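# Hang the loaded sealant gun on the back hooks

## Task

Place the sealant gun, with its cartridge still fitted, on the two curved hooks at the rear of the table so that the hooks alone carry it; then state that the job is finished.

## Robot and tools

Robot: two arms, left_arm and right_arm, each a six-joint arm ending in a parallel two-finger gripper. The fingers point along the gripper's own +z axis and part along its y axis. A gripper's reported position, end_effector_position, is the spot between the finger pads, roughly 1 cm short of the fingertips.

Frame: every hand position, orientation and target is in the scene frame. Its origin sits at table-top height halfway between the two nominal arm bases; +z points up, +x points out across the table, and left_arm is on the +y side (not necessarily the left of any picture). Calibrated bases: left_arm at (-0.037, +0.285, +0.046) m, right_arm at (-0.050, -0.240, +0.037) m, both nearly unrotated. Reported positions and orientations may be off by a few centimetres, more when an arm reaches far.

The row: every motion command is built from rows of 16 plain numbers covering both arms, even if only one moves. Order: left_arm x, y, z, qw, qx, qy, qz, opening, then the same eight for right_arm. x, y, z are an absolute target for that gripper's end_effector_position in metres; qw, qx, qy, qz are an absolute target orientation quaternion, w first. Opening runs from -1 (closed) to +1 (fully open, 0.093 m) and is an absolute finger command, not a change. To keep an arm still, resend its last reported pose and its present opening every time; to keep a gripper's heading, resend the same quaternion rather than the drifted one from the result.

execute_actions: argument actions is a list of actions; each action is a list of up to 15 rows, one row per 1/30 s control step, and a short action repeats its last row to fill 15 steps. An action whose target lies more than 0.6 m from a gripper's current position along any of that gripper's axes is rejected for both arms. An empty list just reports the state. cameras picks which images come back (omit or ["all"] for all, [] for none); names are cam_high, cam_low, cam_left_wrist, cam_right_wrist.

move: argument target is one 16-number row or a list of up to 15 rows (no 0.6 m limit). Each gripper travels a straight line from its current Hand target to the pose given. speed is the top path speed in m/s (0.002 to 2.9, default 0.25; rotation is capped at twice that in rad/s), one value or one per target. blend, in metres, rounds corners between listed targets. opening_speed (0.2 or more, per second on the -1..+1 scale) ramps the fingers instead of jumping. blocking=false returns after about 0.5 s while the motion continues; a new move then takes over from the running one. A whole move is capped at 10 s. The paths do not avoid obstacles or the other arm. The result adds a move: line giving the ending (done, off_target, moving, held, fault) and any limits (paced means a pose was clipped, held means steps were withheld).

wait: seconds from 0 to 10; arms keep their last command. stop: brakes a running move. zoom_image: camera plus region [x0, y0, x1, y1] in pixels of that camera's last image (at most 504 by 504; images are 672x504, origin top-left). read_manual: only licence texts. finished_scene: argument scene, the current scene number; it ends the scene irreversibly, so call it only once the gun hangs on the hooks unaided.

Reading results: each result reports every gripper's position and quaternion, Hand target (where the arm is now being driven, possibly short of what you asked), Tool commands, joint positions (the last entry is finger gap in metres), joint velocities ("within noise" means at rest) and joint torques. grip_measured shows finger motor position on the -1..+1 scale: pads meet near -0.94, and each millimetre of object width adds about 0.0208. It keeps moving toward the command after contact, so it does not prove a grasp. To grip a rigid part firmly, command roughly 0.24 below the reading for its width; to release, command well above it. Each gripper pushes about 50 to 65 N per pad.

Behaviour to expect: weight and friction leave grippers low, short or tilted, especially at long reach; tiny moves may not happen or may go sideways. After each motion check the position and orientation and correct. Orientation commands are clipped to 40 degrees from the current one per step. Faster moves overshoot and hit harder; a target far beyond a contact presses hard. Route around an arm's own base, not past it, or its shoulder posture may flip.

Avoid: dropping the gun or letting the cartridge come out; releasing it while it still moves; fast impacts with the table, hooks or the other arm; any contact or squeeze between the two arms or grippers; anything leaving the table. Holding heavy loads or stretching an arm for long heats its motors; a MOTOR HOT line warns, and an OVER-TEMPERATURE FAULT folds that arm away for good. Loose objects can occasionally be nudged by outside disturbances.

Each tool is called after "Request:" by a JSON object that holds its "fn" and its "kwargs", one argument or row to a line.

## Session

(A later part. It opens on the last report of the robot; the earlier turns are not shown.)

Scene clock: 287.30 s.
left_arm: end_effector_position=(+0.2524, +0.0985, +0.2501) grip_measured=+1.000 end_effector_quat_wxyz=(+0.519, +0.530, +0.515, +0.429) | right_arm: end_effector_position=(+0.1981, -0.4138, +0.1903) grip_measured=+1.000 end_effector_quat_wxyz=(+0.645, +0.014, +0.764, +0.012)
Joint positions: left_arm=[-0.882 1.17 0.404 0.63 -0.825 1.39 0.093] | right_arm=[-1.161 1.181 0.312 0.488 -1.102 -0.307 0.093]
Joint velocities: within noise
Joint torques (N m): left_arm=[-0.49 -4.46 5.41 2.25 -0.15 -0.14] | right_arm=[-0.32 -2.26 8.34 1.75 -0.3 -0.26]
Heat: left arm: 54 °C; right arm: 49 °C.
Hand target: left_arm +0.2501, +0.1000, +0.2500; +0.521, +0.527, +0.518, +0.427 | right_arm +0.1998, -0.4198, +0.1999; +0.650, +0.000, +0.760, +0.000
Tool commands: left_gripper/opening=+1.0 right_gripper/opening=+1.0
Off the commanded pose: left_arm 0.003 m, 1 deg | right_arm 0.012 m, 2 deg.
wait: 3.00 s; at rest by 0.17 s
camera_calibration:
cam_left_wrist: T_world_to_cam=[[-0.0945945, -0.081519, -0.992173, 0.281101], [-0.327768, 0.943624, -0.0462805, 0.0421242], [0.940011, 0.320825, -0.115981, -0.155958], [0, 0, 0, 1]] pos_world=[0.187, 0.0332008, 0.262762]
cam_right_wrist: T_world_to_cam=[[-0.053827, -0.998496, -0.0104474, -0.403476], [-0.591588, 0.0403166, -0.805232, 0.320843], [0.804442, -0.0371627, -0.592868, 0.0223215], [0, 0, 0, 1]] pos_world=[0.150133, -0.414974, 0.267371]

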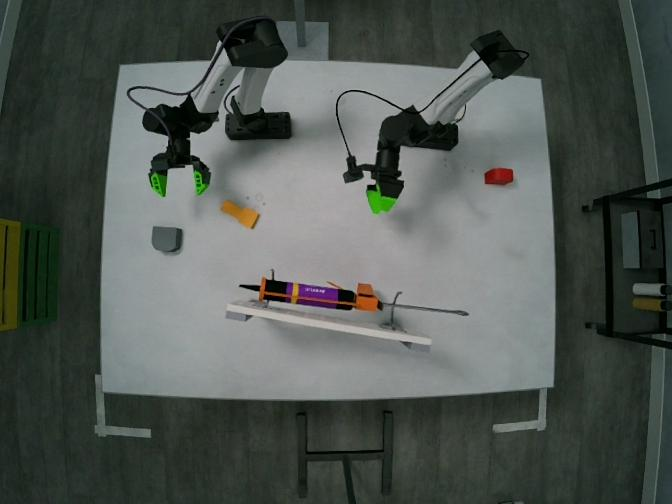

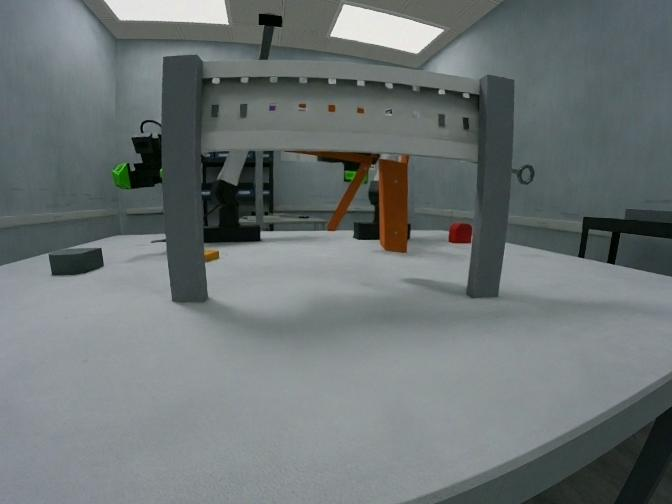

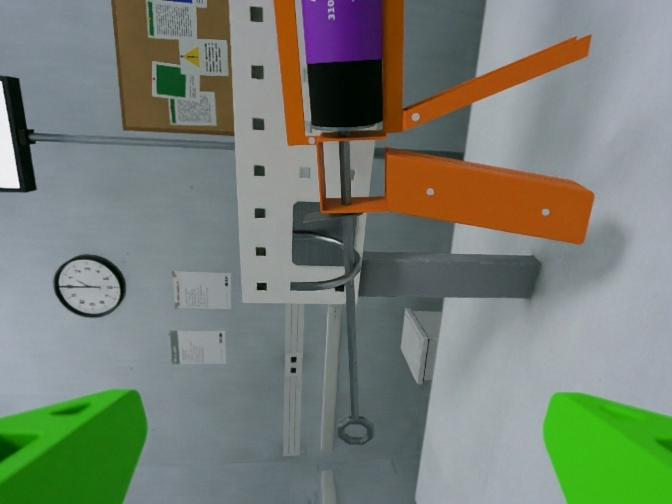

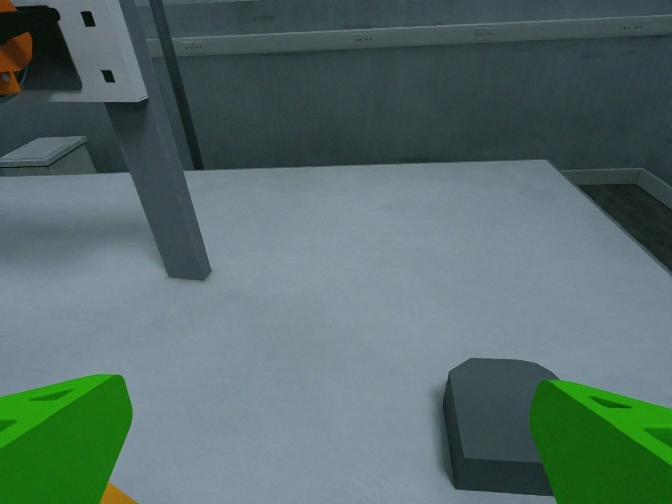

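Request:
{"fn": "wait", "kwargs": {
  "seconds": 6,
  "cameras": ["cam_left_wrist"]
}}

Request:
{"fn": "wait", "kwargs": {
  "seconds": 1.3,
  "cameras": ["cam_left_wrist"]
}}

Scene clock: 297.73 s.
left_arm: end_effector_position=(+0.2524, +0.0985, +0.2500) grip_measured=+1.000 end_effector_quat_wxyz=(+0.519, +0.530, +0.515, +0.429) | right_arm: end_effector_position=(+0.1981, -0.4138, +0.1903) grip_measured=+1.000 end_effector_quat_wxyz=(+0.645, +0.014, +0.764, +0.012)
Joint positions: left_arm=[-0.882 1.17 0.404 0.63 -0.825 1.39 0.093] | right_arm=[-1.161 1.181 0.312 0.488 -1.102 -0.307 0.093]
Joint velocities: within noise
Joint torques (N m): left_arm=[-0.42 -4.38 5.37 2.27 -0.14 -0.14] | right_arm=[-0.24 -2.29 8.28 1.75 -0.32 -0.23]
Heat: left arm: 51 °C; right arm: 49 °C.
Hand target: left_arm +0.2501, +0.1000, +0.2500; +0.521, +0.527, +0.518, +0.427 | right_arm +0.1998, -0.4198, +0.1999; +0.650, +0.000, +0.760, +0.000
Tool commands: left_gripper/opening=+1.0 right_gripper/opening=+1.0
Off the commanded pose: left_arm 0.003 m, 1 deg | right_arm 0.012 m, 2 deg.
wait: 6.00 s; at rest from the start
camera_calibration:
cam_left_wrist: T_world_to_cam=[[-0.0948724, -0.0816211, -0.992138, 0.281048], [-0.327782, 0.943619, -0.0462857, 0.0421237], [0.939978, 0.320813, -0.116277, -0.155885], [0, 0, 0, 1]] pos_world=[0.187, 0.0332008, 0.262662]
Images, in order (width x height): cam_left_wrist 672x504.

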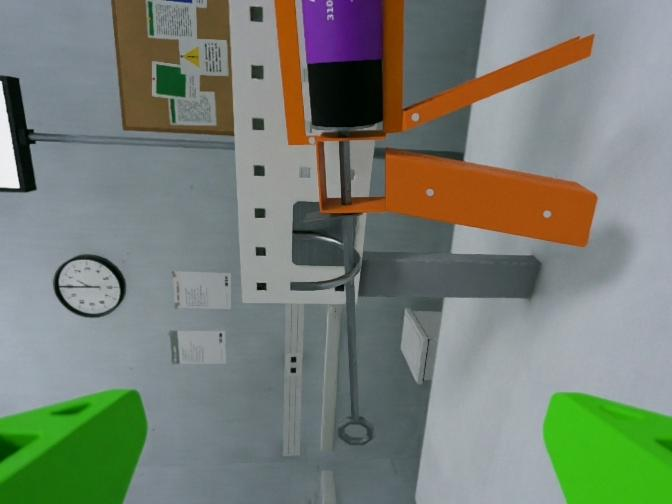

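Scene clock: 299.03 s.
left_arm: end_effector_position=(+0.2524, +0.0985, +0.2500) grip_measured=+1.000 end_effector_quat_wxyz=(+0.519, +0.530, +0.515, +0.429) | right_arm: end_effector_position=(+0.1981, -0.4138, +0.1903) grip_measured=+1.000 end_effector_quat_wxyz=(+0.645, +0.014, +0.764, +0.012)
Joint positions: left_arm=[-0.882 1.17 0.404 0.63 -0.825 1.39 0.093] | right_arm=[-1.161 1.181 0.312 0.488 -1.102 -0.307 0.093]
Joint velocities: within noise
Joint torques (N m): left_arm=[-0.44 -4.37 5.35 2.25 -0.16 -0.14] | right_arm=[-0.27 -2.32 8.35 1.73 -0.32 -0.25]
Heat: left arm: 51 °C; right arm: 49 °C.
Hand target: left_arm +0.2501, +0.1000, +0.2500; +0.521, +0.527, +0.518, +0.427 | right_arm +0.1998, -0.4198, +0.1999; +0.650, +0.000, +0.760, +0.000
Tool commands: left_gripper/opening=+1.0 right_gripper/opening=+1.0
Off the commanded pose: left_arm 0.003 m, 1 deg | right_arm 0.012 m, 2 deg.
wait: 1.30 s; at rest by 0.17 s
camera_calibration:
cam_left_wrist: T_world_to_cam=[[-0.0948724, -0.0816211, -0.992138, 0.281048], [-0.327782, 0.943619, -0.0462857, 0.0421237], [0.939978, 0.320813, -0.116277, -0.155885], [0, 0, 0, 1]] pos_world=[0.187, 0.0332008, 0.262662]
Images, in order (width x height): cam_left_wrist 672x504.

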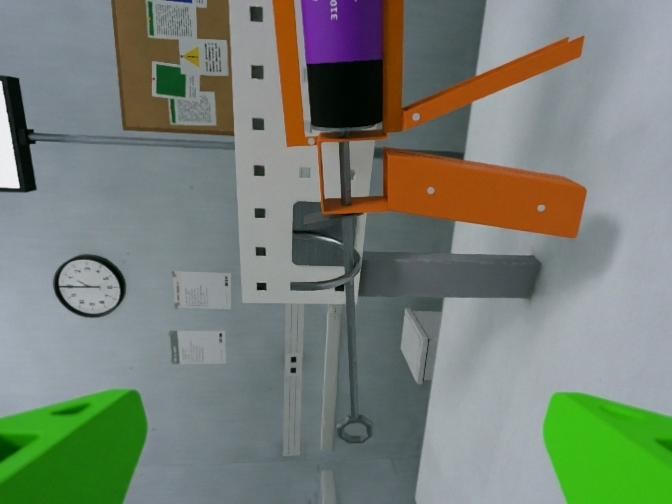

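Request:
{"fn": "wait", "kwargs": {
  "seconds": 10,
  "cameras": ["cam_left_wrist"]
}}

Request:
{"fn": "wait", "kwargs": {
  "seconds": 1.2,
  "cameras": ["cam_left_wrist"]
}}

Request:
{"fn": "wait", "kwargs": {
  "seconds": 0.7,
  "cameras": ["cam_left_wrist"]
}}

Scene clock: 314.13 s.
left_arm: end_effector_position=(+0.2524, +0.0985, +0.2500) grip_measured=+1.000 end_effector_quat_wxyz=(+0.519, +0.530, +0.515, +0.429) | right_arm: end_effector_position=(+0.1981, -0.4138, +0.1903) grip_measured=+1.000 end_effector_quat_wxyz=(+0.645, +0.014, +0.764, +0.012)
Joint positions: left_arm=[-0.882 1.17 0.404 0.63 -0.825 1.39 0.093] | right_arm=[-1.161 1.181 0.312 0.488 -1.102 -0.307 0.093]
Joint velocities: within noise
Joint torques (N m): left_arm=[-0.44 -4.36 5.39 2.27 -0.17 -0.13] | right_arm=[-0.27 -2.28 8.35 1.78 -0.32 -0.25]
Heat: left arm: 50 °C; right arm: 49 °C.
Hand target: left_arm +0.2501, +0.1000, +0.2500; +0.521, +0.527, +0.518, +0.427 | right_arm +0.1998, -0.4198, +0.1999; +0.650, +0.000, +0.760, +0.000
Tool commands: left_gripper/opening=+1.0 right_gripper/opening=+1.0
Off the commanded pose: left_arm 0.003 m, 1 deg | right_arm 0.012 m, 2 deg.
wait: 10.00 s; at rest from the start
camera_calibration:
cam_left_wrist: T_world_to_cam=[[-0.0948724, -0.0816211, -0.992138, 0.281048], [-0.327782, 0.943619, -0.0462857, 0.0421237], [0.939978, 0.320813, -0.116277, -0.155885], [0, 0, 0, 1]] pos_world=[0.187, 0.0332008, 0.262662]
Images, in order (width x height): cam_left_wrist 672x504.

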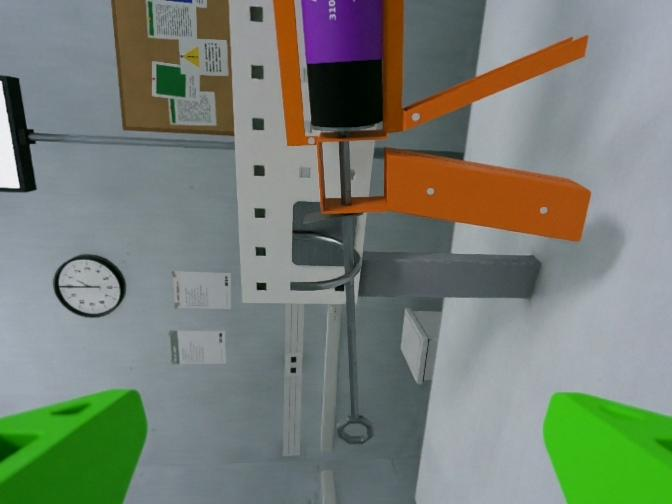

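Scene clock: 315.33 s.
left_arm: end_effector_position=(+0.2524, +0.0985, +0.2500) grip_measured=+1.000 end_effector_quat_wxyz=(+0.519, +0.530, +0.515, +0.429) | right_arm: end_effector_position=(+0.1981, -0.4138, +0.1903) grip_measured=+1.000 end_effector_quat_wxyz=(+0.645, +0.014, +0.764, +0.012)
Joint positions: left_arm=[-0.882 1.17 0.404 0.63 -0.825 1.39 0.093] | right_arm=[-1.161 1.181 0.312 0.488 -1.102 -0.307 0.093]
Joint velocities: within noise
Joint torques (N m): left_arm=[-0.49 -4.36 5.37 2.28 -0.14 -0.15] | right_arm=[-0.25 -2.32 8.36 1.73 -0.3 -0.24]
Heat: left arm: 50 °C; right arm: 49 °C.
Hand target: left_arm +0.2501, +0.1000, +0.2500; +0.521, +0.527, +0.518, +0.427 | right_arm +0.1998, -0.4198, +0.1999; +0.650, +0.000, +0.760, +0.000
Tool commands: left_gripper/opening=+1.0 right_gripper/opening=+1.0
Off the commanded pose: left_arm 0.003 m, 1 deg | right_arm 0.012 m, 2 deg.
wait: 1.20 s; at rest by 0.17 s
camera_calibration:
cam_left_wrist: T_world_to_cam=[[-0.0948724, -0.0816211, -0.992138, 0.281048], [-0.327782, 0.943619, -0.0462857, 0.0421237], [0.939978, 0.320813, -0.116277, -0.155885], [0, 0, 0, 1]] pos_world=[0.187, 0.0332008, 0.262662]
Images, in order (width x height): cam_left_wrist 672x504.

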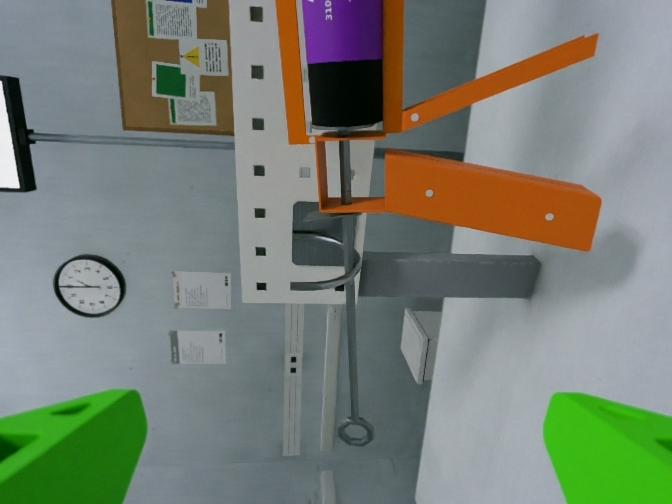

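Scene clock: 316.03 s.
left_arm: end_effector_position=(+0.2524, +0.0985, +0.2500) grip_measured=+1.000 end_effector_quat_wxyz=(+0.519, +0.530, +0.515, +0.429) | right_arm: end_effector_position=(+0.1981, -0.4138, +0.1903) grip_measured=+1.000 end_effector_quat_wxyz=(+0.645, +0.014, +0.764, +0.012)
Joint positions: left_arm=[-0.882 1.17 0.404 0.63 -0.825 1.39 0.093] | right_arm=[-1.161 1.181 0.312 0.488 -1.102 -0.307 0.093]
Joint velocities: within noise
Joint torques (N m): left_arm=[-0.44 -4.36 5.41 2.28 -0.15 -0.13] | right_arm=[-0.28 -2.24 8.27 1.74 -0.3 -0.25]
Heat: left arm: 50 °C; right arm: 49 °C.
Hand target: left_arm +0.2501, +0.1000, +0.2500; +0.521, +0.527, +0.518, +0.427 | right_arm +0.1998, -0.4198, +0.1999; +0.650, +0.000, +0.760, +0.000
Tool commands: left_gripper/opening=+1.0 right_gripper/opening=+1.0
Off the commanded pose: left_arm 0.003 m, 1 deg | right_arm 0.012 m, 2 deg.
wait: 0.70 s; at rest by 0.17 s
camera_calibration:
cam_left_wrist: T_world_to_cam=[[-0.0948724, -0.0816211, -0.992138, 0.281048], [-0.327782, 0.943619, -0.0462857, 0.0421237], [0.939978, 0.320813, -0.116277, -0.155885], [0, 0, 0, 1]] pos_world=[0.187, 0.0332008, 0.262662]
Images, in order (width x height): cam_left_wrist 672x504.

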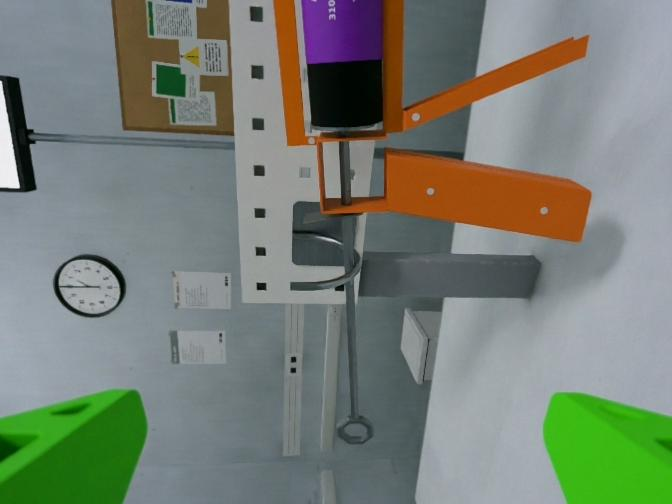

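Request:
{"fn": "move", "kwargs": {
  "target": [
    [0.36,0.085,0.14,0.545,0.545,0.451,0.451,-0.9,0.2,-0.42,0.2,0.65,0,0.76,0,1],
    [0.405,0.085,0.14,0.545,0.545,0.451,0.451,-0.9,0.2,-0.42,0.2,0.65,0,0.76,0,1]
  ],
  "speed": [0.25,0.06]
}}

Request:
{"fn": "zoom_image", "kwargs": {
  "camera": "cam_high",
  "region": [260, 180, 460, 350]
}}

Scene clock: 330.53 s.
left_arm: end_effector_position=(+0.4019, +0.0865, +0.1428) grip_measured=-0.897 end_effector_quat_wxyz=(+0.544, +0.543, +0.456, +0.449) | right_arm: end_effector_position=(+0.1981, -0.4138, +0.1903) grip_measured=+1.000 end_effector_quat_wxyz=(+0.645, +0.014, +0.764, +0.012)
Joint positions: left_arm=[-0.493 2.139 0.672 1.461 -0.369 1.559 0.002] | right_arm=[-1.161 1.181 0.312 0.488 -1.102 -0.307 0.093]
Joint velocities: within noise
Joint torques (N m): left_arm=[0.44 -7.28 4.56 2.65 0.14 0.07] | right_arm=[-0.29 -2.32 8.35 1.75 -0.3 -0.23]
Heat: left arm: 50 °C; right arm: 50 °C.
Hand target: left_arm +0.4048, +0.0851, +0.1399; +0.545, +0.545, +0.451, +0.451 | right_arm +0.1998, -0.4198, +0.1999; +0.650, +0.000, +0.760, +0.000
Off the commanded pose: left_arm 0.004 m, 1 deg | right_arm 0.012 m, 2 deg.
move: off_target (right_arm)
camera_calibration:
cam_left_wrist: T_world_to_cam=[[-0.00306593, -0.0201542, -0.999792, 0.146794], [-0.251576, 0.967656, -0.0187349, 0.0608602], [0.967833, 0.251466, -0.00803708, -0.325633], [0, 0, 0, 1]] pos_world=[0.33092, 0.0259526, 0.145286]
cam_right_wrist: T_world_to_cam=[[-0.053827, -0.998496, -0.0104474, -0.403476], [-0.591588, 0.0403166, -0.805232, 0.320843], [0.804442, -0.0371627, -0.592868, 0.0223215], [0, 0, 0, 1]] pos_world=[0.150133, -0.414974, 0.267371]

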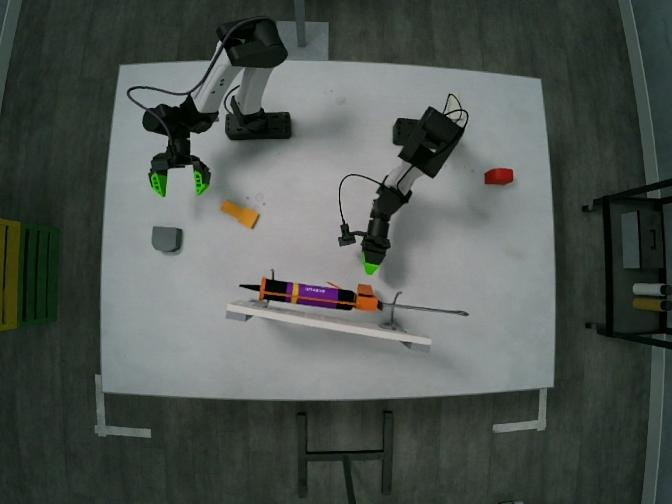

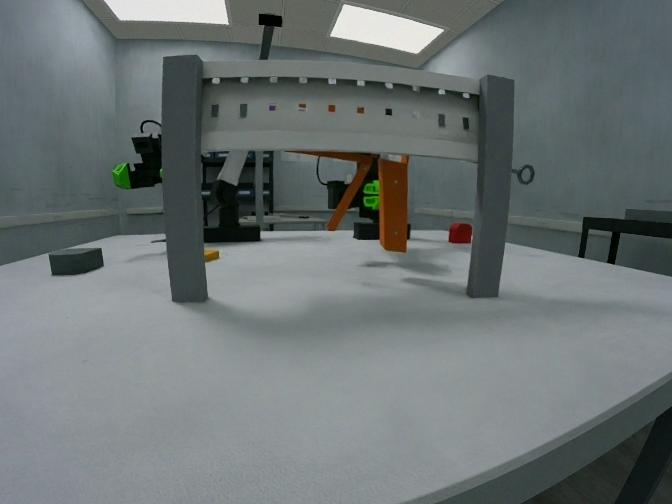

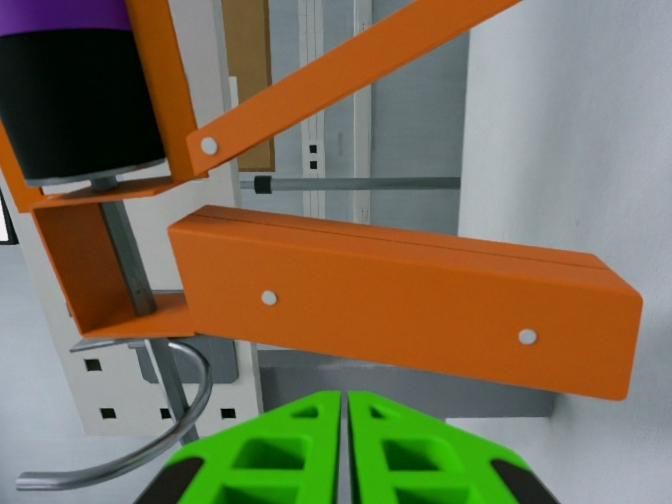

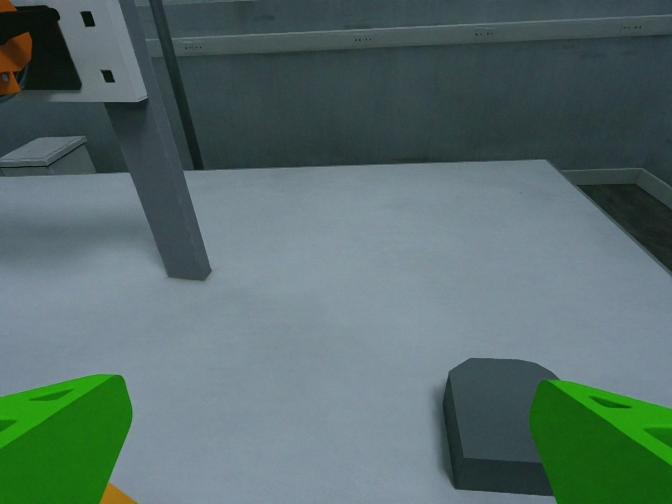

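Scaled by 2.520 from the camera's 672x504 image, which has a finer 960x720 frame.

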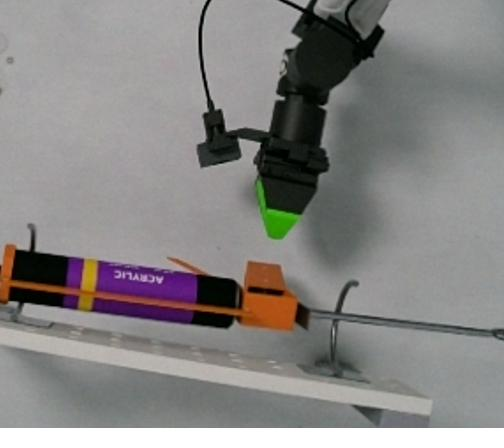

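Request:
{"fn": "move", "kwargs": {
  "target": [0.445,0.078,0.14,0.545,0.545,0.451,0.451,-0.9,0.2,-0.42,0.2,0.65,0,0.76,0,1],
  "speed": 0.02,
  "cameras": ["cam_left_wrist","cam_low"]
}}

Scene clock: 339.20 s.
left_arm: end_effector_position=(+0.4410, +0.0786, +0.1477) grip_measured=-0.897 end_effector_quat_wxyz=(+0.550, +0.538, +0.454, +0.450) | right_arm: end_effector_position=(+0.1981, -0.4138, +0.1903) grip_measured=+1.000 end_effector_quat_wxyz=(+0.645, +0.014, +0.764, +0.012)
Joint positions: left_arm=[-0.454 2.201 0.837 1.374 -0.327 1.56 0.002] | right_arm=[-1.161 1.181 0.312 0.488 -1.102 -0.307 0.093]
Joint velocities: within noise
Joint torques (N m): left_arm=[0.72 -8.29 5.29 2.5 0.11 0.08] | right_arm=[-0.29 -2.32 8.39 1.75 -0.31 -0.26]
Heat: left arm: 50 °C; right arm: 50 °C.
Hand target: left_arm +0.4447, +0.0781, +0.1400; +0.545, +0.545, +0.451, +0.451 | right_arm +0.1998, -0.4198, +0.1999; +0.650, +0.000, +0.760, +0.000
Off the commanded pose: left_arm 0.009 m, 1 deg | right_arm 0.012 m, 2 deg.
move: off_target (right_arm)
camera_calibration:
cam_left_wrist: T_world_to_cam=[[0.0118358, -0.0279571, -0.999539, 0.145567], [-0.249438, 0.967925, -0.0300266, 0.079089], [0.968318, 0.249678, 0.00448261, -0.363419], [0, 0, 0, 1]] pos_world=[0.36991, 0.0182552, 0.149504]
Images, in order (width x height): cam_low 672x504, cam_left_wrist 672x504.

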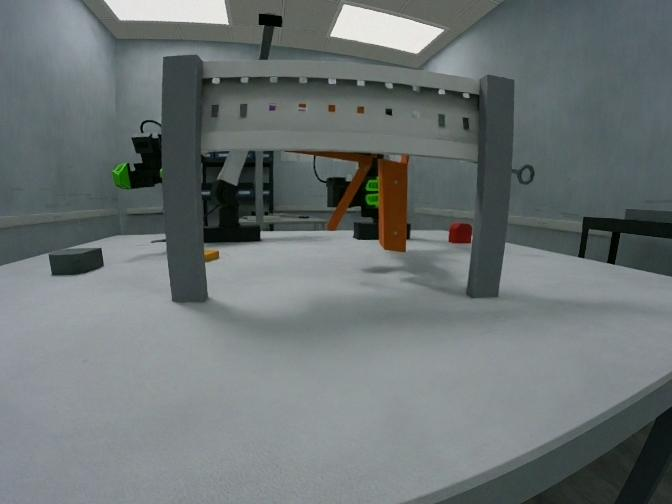

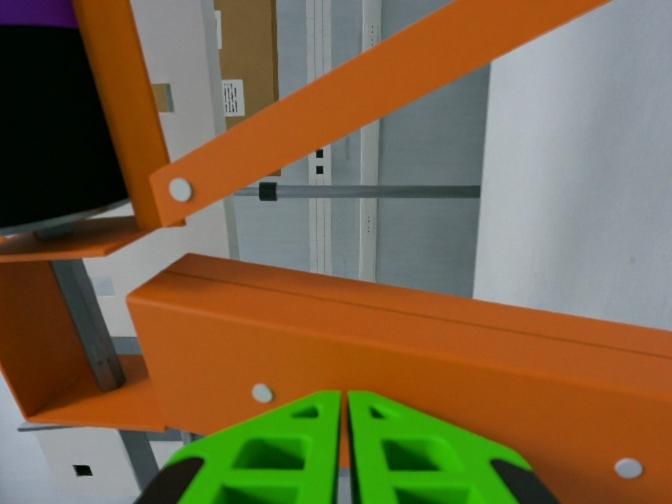

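Request:
{"fn": "move", "kwargs": {
  "target": [0.458,0.077,0.14,0.545,0.545,0.451,0.451,-0.9,0.2,-0.42,0.2,0.65,0,0.76,0,1],
  "speed": 0.015,
  "cameras": ["cam_left_wrist","cam_low"]
}}

Scene clock: 344.77 s.
left_arm: end_effector_position=(+0.4534, +0.0773, +0.1467) grip_measured=-0.897 end_effector_quat_wxyz=(+0.549, +0.539, +0.454, +0.450) | right_arm: end_effector_position=(+0.1981, -0.4138, +0.1903) grip_measured=+1.000 end_effector_quat_wxyz=(+0.645, +0.014, +0.764, +0.012)
Joint positions: left_arm=[-0.44 2.223 0.89 1.341 -0.313 1.56 0.002] | right_arm=[-1.161 1.181 0.312 0.488 -1.102 -0.307 0.093]
Joint velocities: within noise
Joint torques (N m): left_arm=[0.7 -8.75 5.56 2.5 0.14 0.07] | right_arm=[-0.35 -2.28 8.31 1.75 -0.31 -0.24]
Heat: left arm: 50 °C; right arm: 50 °C.
Hand target: left_arm +0.4577, +0.0772, +0.1401; +0.545, +0.545, +0.451, +0.451 | right_arm +0.1998, -0.4198, +0.1999; +0.650, +0.000, +0.760, +0.000
Off the commanded pose: left_arm 0.008 m, 1 deg | right_arm 0.012 m, 2 deg.
move: off_target (right_arm)
camera_calibration:
cam_left_wrist: T_world_to_cam=[[0.00889368, -0.026219, -0.999617, 0.145687], [-0.248354, 0.968276, -0.0276066, 0.0826367], [0.968629, 0.248504, 0.00209995, -0.374841], [0, 0, 0, 1]] pos_world=[0.382309, 0.0169543, 0.1487]
Images, in order (width x height): cam_low 672x504, cam_left_wrist 672x504.

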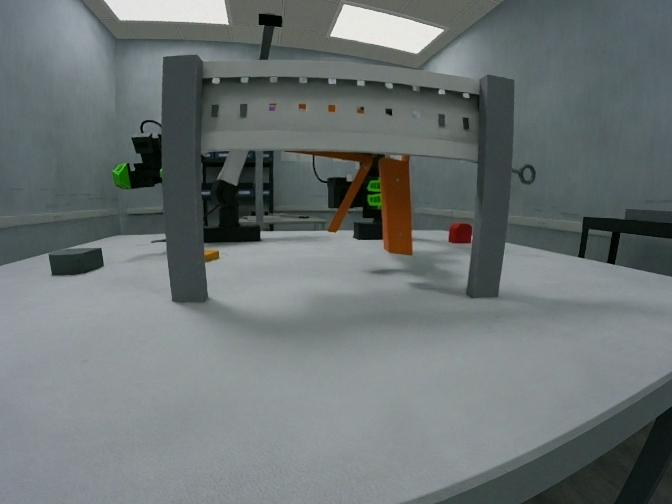

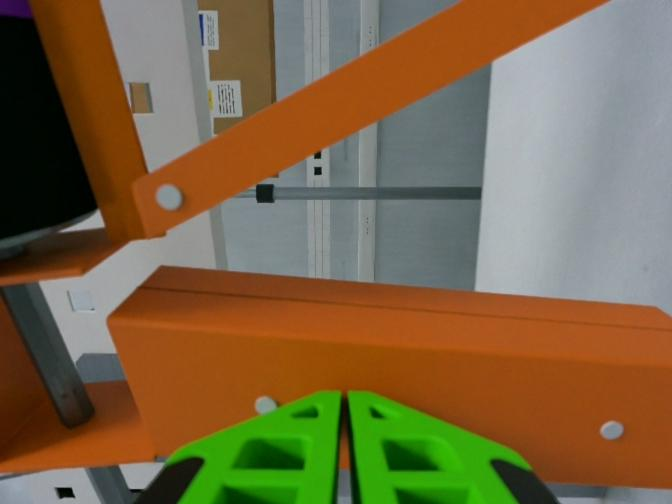

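Touching, pushed slightly. Retreat slowly.

Request:
{"fn": "move", "kwargs": {
  "target": [0.418,0.081,0.14,0.545,0.545,0.451,0.451,-0.9,0.2,-0.42,0.2,0.65,0,0.76,0,1],
  "speed": 0.008,
  "cameras": ["cam_left_wrist"]
}}

Request:
{"fn": "wait", "kwargs": {
  "seconds": 1.3,
  "cameras": ["cam_left_wrist"]
}}

Request:
{"fn": "wait", "kwargs": {
  "seconds": 0.6,
  "cameras": ["cam_left_wrist"]
}}

Scene clock: 354.63 s.
left_arm: end_effector_position=(+0.4191, +0.0823, +0.1132) grip_measured=-0.897 end_effector_quat_wxyz=(+0.522, +0.568, +0.462, +0.438) | right_arm: end_effector_position=(+0.1981, -0.4138, +0.1903) grip_measured=+1.000 end_effector_quat_wxyz=(+0.645, +0.014, +0.764, +0.012)
Joint positions: left_arm=[-0.473 2.223 0.751 1.395 -0.34 1.56 0.002] | right_arm=[-1.161 1.181 0.312 0.488 -1.102 -0.307 0.093]
Joint velocities: within noise
Joint torques (N m): left_arm=[-0.46 -13.76 2.89 2.98 -0.1 0.06] | right_arm=[-0.25 -2.24 8.28 1.74 -0.32 -0.24]
Heat: left arm: 50 °C; right arm: 50 °C.
Hand target: left_arm +0.4182, +0.0810, +0.1394; +0.545, +0.545, +0.451, +0.451 | right_arm +0.1998, -0.4198, +0.1999; +0.650, +0.000, +0.760, +0.000
Off the commanded pose: left_arm 0.027 m, 4 deg | right_arm 0.012 m, 2 deg.
move: off_target (left_arm, right_arm)
camera_calibration:
cam_left_wrist: T_world_to_cam=[[-0.0640167, 0.0161328, -0.997818, 0.139457], [-0.242733, 0.96959, 0.0312493, 0.0591854], [0.967979, 0.244204, -0.0581539, -0.335266], [0, 0, 0, 1]] pos_world=[0.347825, 0.0222381, 0.117806]
Images, in order (width x height): cam_left_wrist 672x504.

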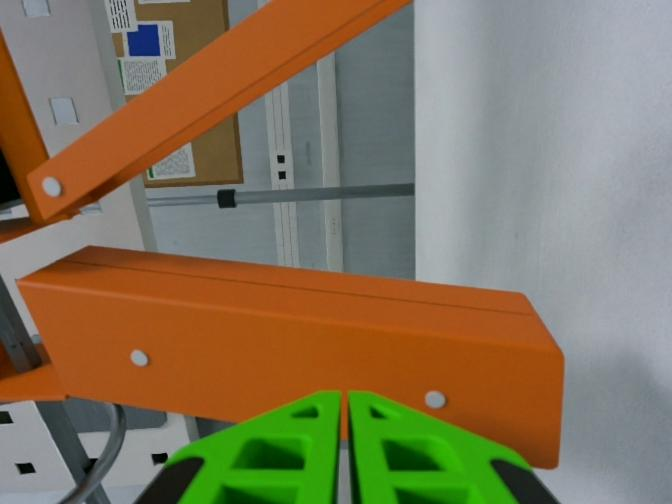

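Scene clock: 355.93 s.
left_arm: end_effector_position=(+0.4191, +0.0824, +0.1133) grip_measured=-0.897 end_effector_quat_wxyz=(+0.522, +0.568, +0.462, +0.438) | right_arm: end_effector_position=(+0.1981, -0.4138, +0.1903) grip_measured=+1.000 end_effector_quat_wxyz=(+0.645, +0.014, +0.764, +0.012)
Joint positions: left_arm=[-0.473 2.223 0.751 1.396 -0.34 1.56 0.002] | right_arm=[-1.161 1.181 0.312 0.488 -1.102 -0.307 0.093]
Joint velocities: within noise
Joint torques (N m): left_arm=[-0.4 -13.81 2.97 3 -0.1 0.06] | right_arm=[-0.27 -2.33 8.35 1.75 -0.29 -0.25]
Heat: left arm: 50 °C; right arm: 50 °C.
Hand target: left_arm +0.4182, +0.0810, +0.1394; +0.545, +0.545, +0.451, +0.451 | right_arm +0.1998, -0.4198, +0.1999; +0.650, +0.000, +0.760, +0.000
Tool commands: left_gripper/opening=-0.9 right_gripper/opening=+1.0
Off the commanded pose: left_arm 0.027 m, 4 deg | right_arm 0.012 m, 2 deg.
wait: 1.30 s; at rest by 0.17 s
camera_calibration:
cam_left_wrist: T_world_to_cam=[[-0.0636924, 0.0159643, -0.997842, 0.139455], [-0.243459, 0.969414, 0.0310495, 0.0593898], [0.967818, 0.244912, -0.0578577, -0.335378], [0, 0, 0, 1]] pos_world=[0.347926, 0.0223383, 0.117906]
Images, in order (width x height): cam_left_wrist 672x504.

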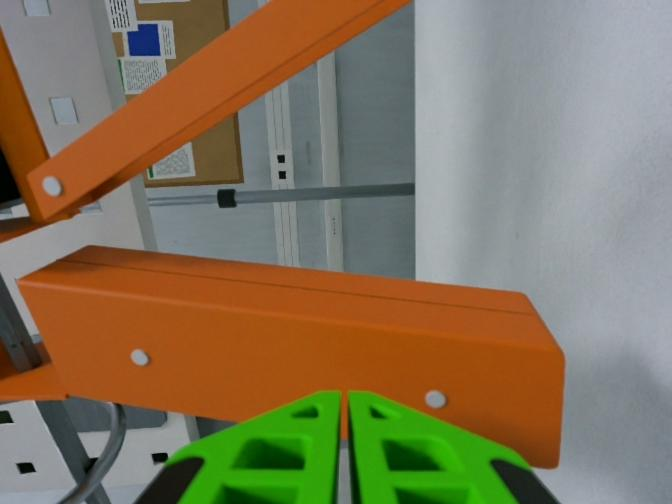

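Scene clock: 356.53 s.
left_arm: end_effector_position=(+0.4191, +0.0824, +0.1133) grip_measured=-0.897 end_effector_quat_wxyz=(+0.522, +0.568, +0.462, +0.438) | right_arm: end_effector_position=(+0.1981, -0.4138, +0.1903) grip_measured=+1.000 end_effector_quat_wxyz=(+0.645, +0.014, +0.764, +0.012)
Joint positions: left_arm=[-0.473 2.223 0.751 1.396 -0.34 1.56 0.002] | right_arm=[-1.161 1.181 0.312 0.488 -1.102 -0.307 0.093]
Joint velocities: within noise
Joint torques (N m): left_arm=[-0.5 -13.75 2.95 3 -0.08 0.04] | right_arm=[-0.21 -2.3 8.29 1.75 -0.31 -0.25]
Heat: left arm: 51 °C; right arm: 50 °C.
Hand target: left_arm +0.4182, +0.0810, +0.1394; +0.545, +0.545, +0.451, +0.451 | right_arm +0.1998, -0.4198, +0.1999; +0.650, +0.000, +0.760, +0.000
Tool commands: left_gripper/opening=-0.9 right_gripper/opening=+1.0
Off the commanded pose: left_arm 0.027 m, 4 deg | right_arm 0.012 m, 2 deg.
wait: 0.60 s; at rest by 0.17 s
camera_calibration:
cam_left_wrist: T_world_to_cam=[[-0.0636924, 0.0159643, -0.997842, 0.139455], [-0.243459, 0.969414, 0.0310495, 0.0593898], [0.967818, 0.244912, -0.0578577, -0.335378], [0, 0, 0, 1]] pos_world=[0.347926, 0.0223383, 0.117906]
Images, in order (width x height): cam_left_wrist 672x504.

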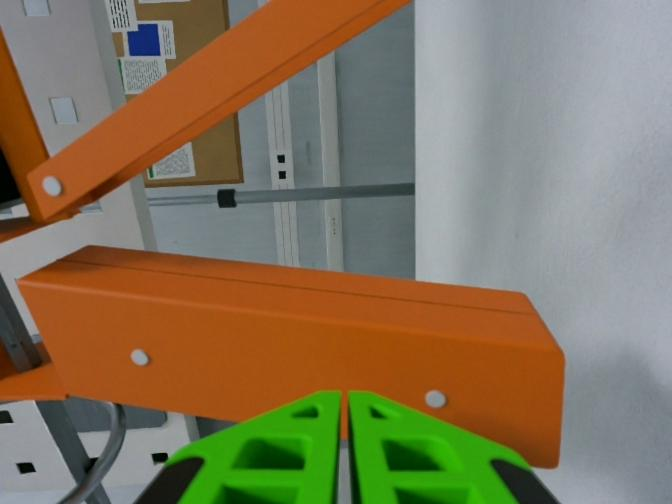

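Request:
{"fn": "move", "kwargs": {
  "target": [0.375,0.088,0.125,0.522,0.568,0.462,0.438,-0.9,0.2,-0.42,0.2,0.65,0,0.76,0,1],
  "speed": 0.012,
  "cameras": ["cam_left_wrist"]
}}

Request:
{"fn": "wait", "kwargs": {
  "seconds": 1.3,
  "cameras": ["cam_left_wrist"]
}}

Request:
{"fn": "wait", "kwargs": {
  "seconds": 0.5,
  "cameras": ["cam_left_wrist"]
}}

Scene clock: 369.20 s.
left_arm: end_effector_position=(+0.3746, +0.0901, +0.0974) grip_measured=-0.897 end_effector_quat_wxyz=(+0.492, +0.596, +0.468, +0.428) | right_arm: end_effector_position=(+0.1981, -0.4138, +0.1903) grip_measured=+1.000 end_effector_quat_wxyz=(+0.645, +0.014, +0.764, +0.012)
Joint positions: left_arm=[-0.525 2.152 0.579 1.411 -0.388 1.56 0.002] | right_arm=[-1.161 1.181 0.312 0.488 -1.102 -0.307 0.093]
Joint velocities: within noise
Joint torques (N m): left_arm=[-0.42 -12.83 2.5 3.05 -0.09 -0.05] | right_arm=[-0.32 -2.26 8.35 1.76 -0.32 -0.25]
Heat: left arm: 52 °C; right arm: 50 °C.
Hand target: left_arm +0.3751, +0.0881, +0.1241; +0.522, +0.568, +0.462, +0.438 | right_arm +0.1998, -0.4198, +0.1999; +0.650, +0.000, +0.760, +0.000
Off the commanded pose: left_arm 0.028 m, 5 deg | right_arm 0.012 m, 2 deg.
move: off_target (left_arm, right_arm)
camera_calibration:
cam_left_wrist: T_world_to_cam=[[-0.13328, 0.0664281, -0.98885, 0.141304], [-0.234999, 0.967179, 0.0966462, 0.0323374], [0.962814, 0.24526, -0.113295, -0.287806], [0, 0, 0, 1]] pos_world=[0.303536, 0.0299248, 0.103996]
Images, in order (width x height): cam_left_wrist 672x504.

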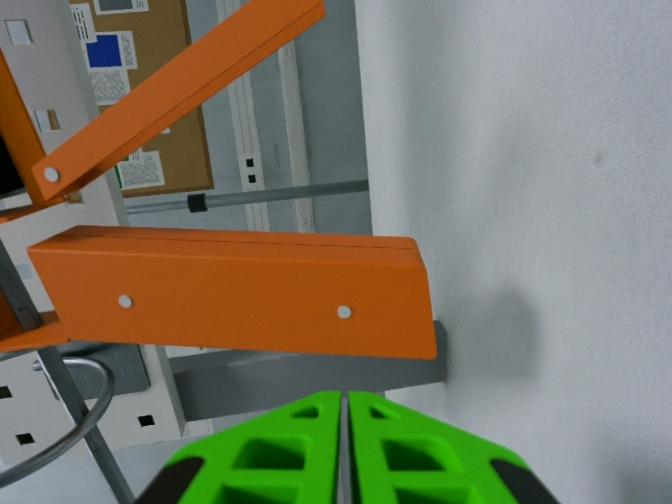

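Scene clock: 370.50 s.
left_arm: end_effector_position=(+0.3746, +0.0901, +0.0975) grip_measured=-0.897 end_effector_quat_wxyz=(+0.492, +0.596, +0.468, +0.428) | right_arm: end_effector_position=(+0.1981, -0.4138, +0.1903) grip_measured=+1.000 end_effector_quat_wxyz=(+0.645, +0.014, +0.764, +0.012)
Joint positions: left_arm=[-0.525 2.152 0.579 1.411 -0.389 1.56 0.002] | right_arm=[-1.161 1.181 0.312 0.488 -1.102 -0.307 0.093]
Joint velocities: within noise
Joint torques (N m): left_arm=[-0.38 -12.81 2.56 3.05 -0.13 -0.08] | right_arm=[-0.31 -2.28 8.31 1.74 -0.3 -0.24]
Heat: left arm: 52 °C; right arm: 50 °C.
Hand target: left_arm +0.3751, +0.0881, +0.1241; +0.522, +0.568, +0.462, +0.437 | right_arm +0.1998, -0.4198, +0.1999; +0.650, +0.000, +0.760, +0.000
Tool commands: left_gripper/opening=-0.9 right_gripper/opening=+1.0
Off the commanded pose: left_arm 0.028 m, 5 deg | right_arm 0.012 m, 2 deg.
wait: 1.30 s; at rest by 0.17 s
camera_calibration:
cam_left_wrist: T_world_to_cam=[[-0.132955, 0.0662458, -0.988906, 0.141309], [-0.235339, 0.967118, 0.0964268, 0.0323587], [0.962776, 0.245549, -0.112993, -0.287848], [0, 0, 0, 1]] pos_world=[0.303536, 0.0300249, 0.104096]
Images, in order (width x height): cam_left_wrist 672x504.

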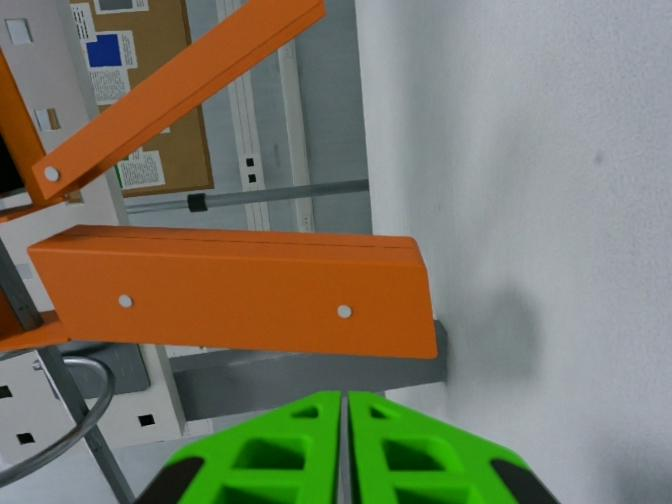

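Scene clock: 371.00 s.
left_arm: end_effector_position=(+0.3746, +0.0902, +0.0975) grip_measured=-0.897 end_effector_quat_wxyz=(+0.492, +0.596, +0.468, +0.428) | right_arm: end_effector_position=(+0.1981, -0.4138, +0.1903) grip_measured=+1.000 end_effector_quat_wxyz=(+0.645, +0.014, +0.764, +0.012)
Joint positions: left_arm=[-0.525 2.152 0.579 1.411 -0.389 1.56 0.002] | right_arm=[-1.161 1.181 0.312 0.488 -1.102 -0.307 0.093]
Joint velocities: within noise
Joint torques (N m): left_arm=[-0.51 -12.68 2.5 3.03 -0.13 -0.08] | right_arm=[-0.29 -2.25 8.38 1.76 -0.31 -0.24]
Heat: left arm: 52 °C; right arm: 50 °C.
Hand target: left_arm +0.3751, +0.0881, +0.1241; +0.522, +0.568, +0.462, +0.438 | right_arm +0.1998, -0.4198, +0.1999; +0.650, +0.000, +0.760, +0.000
Tool commands: left_gripper/opening=-0.9 right_gripper/opening=+1.0
Off the commanded pose: left_arm 0.028 m, 5 deg | right_arm 0.012 m, 2 deg.
wait: 0.50 s; at rest by 0.17 s
camera_calibration:
cam_left_wrist: T_world_to_cam=[[-0.13289, 0.066227, -0.988916, 0.141304], [-0.235748, 0.967017, 0.0964401, 0.032508], [0.962685, 0.24595, -0.112894, -0.28794], [0, 0, 0, 1]] pos_world=[0.303637, 0.0300249, 0.104096]
Images, in order (width x height): cam_left_wrist 672x504.

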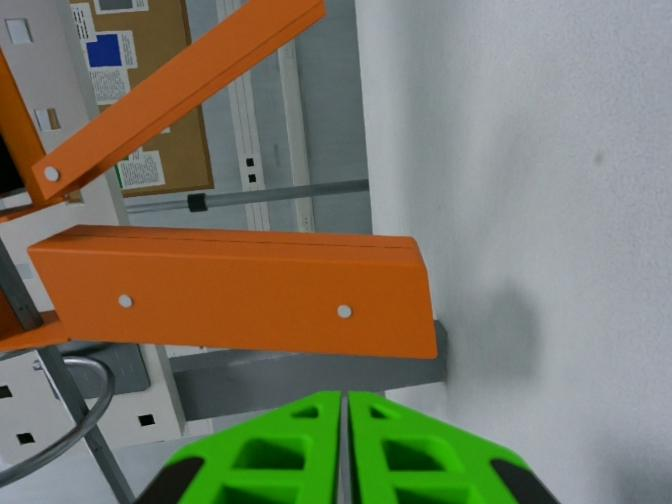

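Still. Finish.

Request:
{"fn": "wait", "kwargs": {
  "seconds": 2,
  "cameras": []
}}

Request:
{"fn": "finished_scene", "kwargs": {
  "scene": 2
}}

Scene clock: 377.90 s.
left_arm: end_effector_position=(+0.3746, +0.0902, +0.0975) grip_measured=-0.897 end_effector_quat_wxyz=(+0.492, +0.596, +0.468, +0.428) | right_arm: end_effector_position=(+0.1981, -0.4138, +0.1903) grip_measured=+1.000 end_effector_quat_wxyz=(+0.645, +0.014, +0.764, +0.012)
Joint positions: left_arm=[-0.525 2.152 0.579 1.411 -0.389 1.56 0.002] | right_arm=[-1.161 1.181 0.312 0.488 -1.102 -0.307 0.093]
Joint velocities: within noise
Joint torques (N m): left_arm=[-0.49 -12.71 2.58 3.05 -0.12 -0.1] | right_arm=[-0.25 -2.29 8.35 1.75 -0.29 -0.25]
Heat: left arm: 53 °C; right arm: 50 °C.
Hand target: left_arm +0.3751, +0.0881, +0.1241; +0.522, +0.568, +0.462, +0.437 | right_arm +0.1998, -0.4198, +0.1999; +0.650, +0.000, +0.760, +0.000
Tool commands: left_gripper/opening=-0.9 right_gripper/opening=+1.0
Off the commanded pose: left_arm 0.028 m, 5 deg | right_arm 0.012 m, 2 deg.
wait: 2.00 s; at rest from the start
No camera images: "cameras" was empty.

The scene is finished: the task was done.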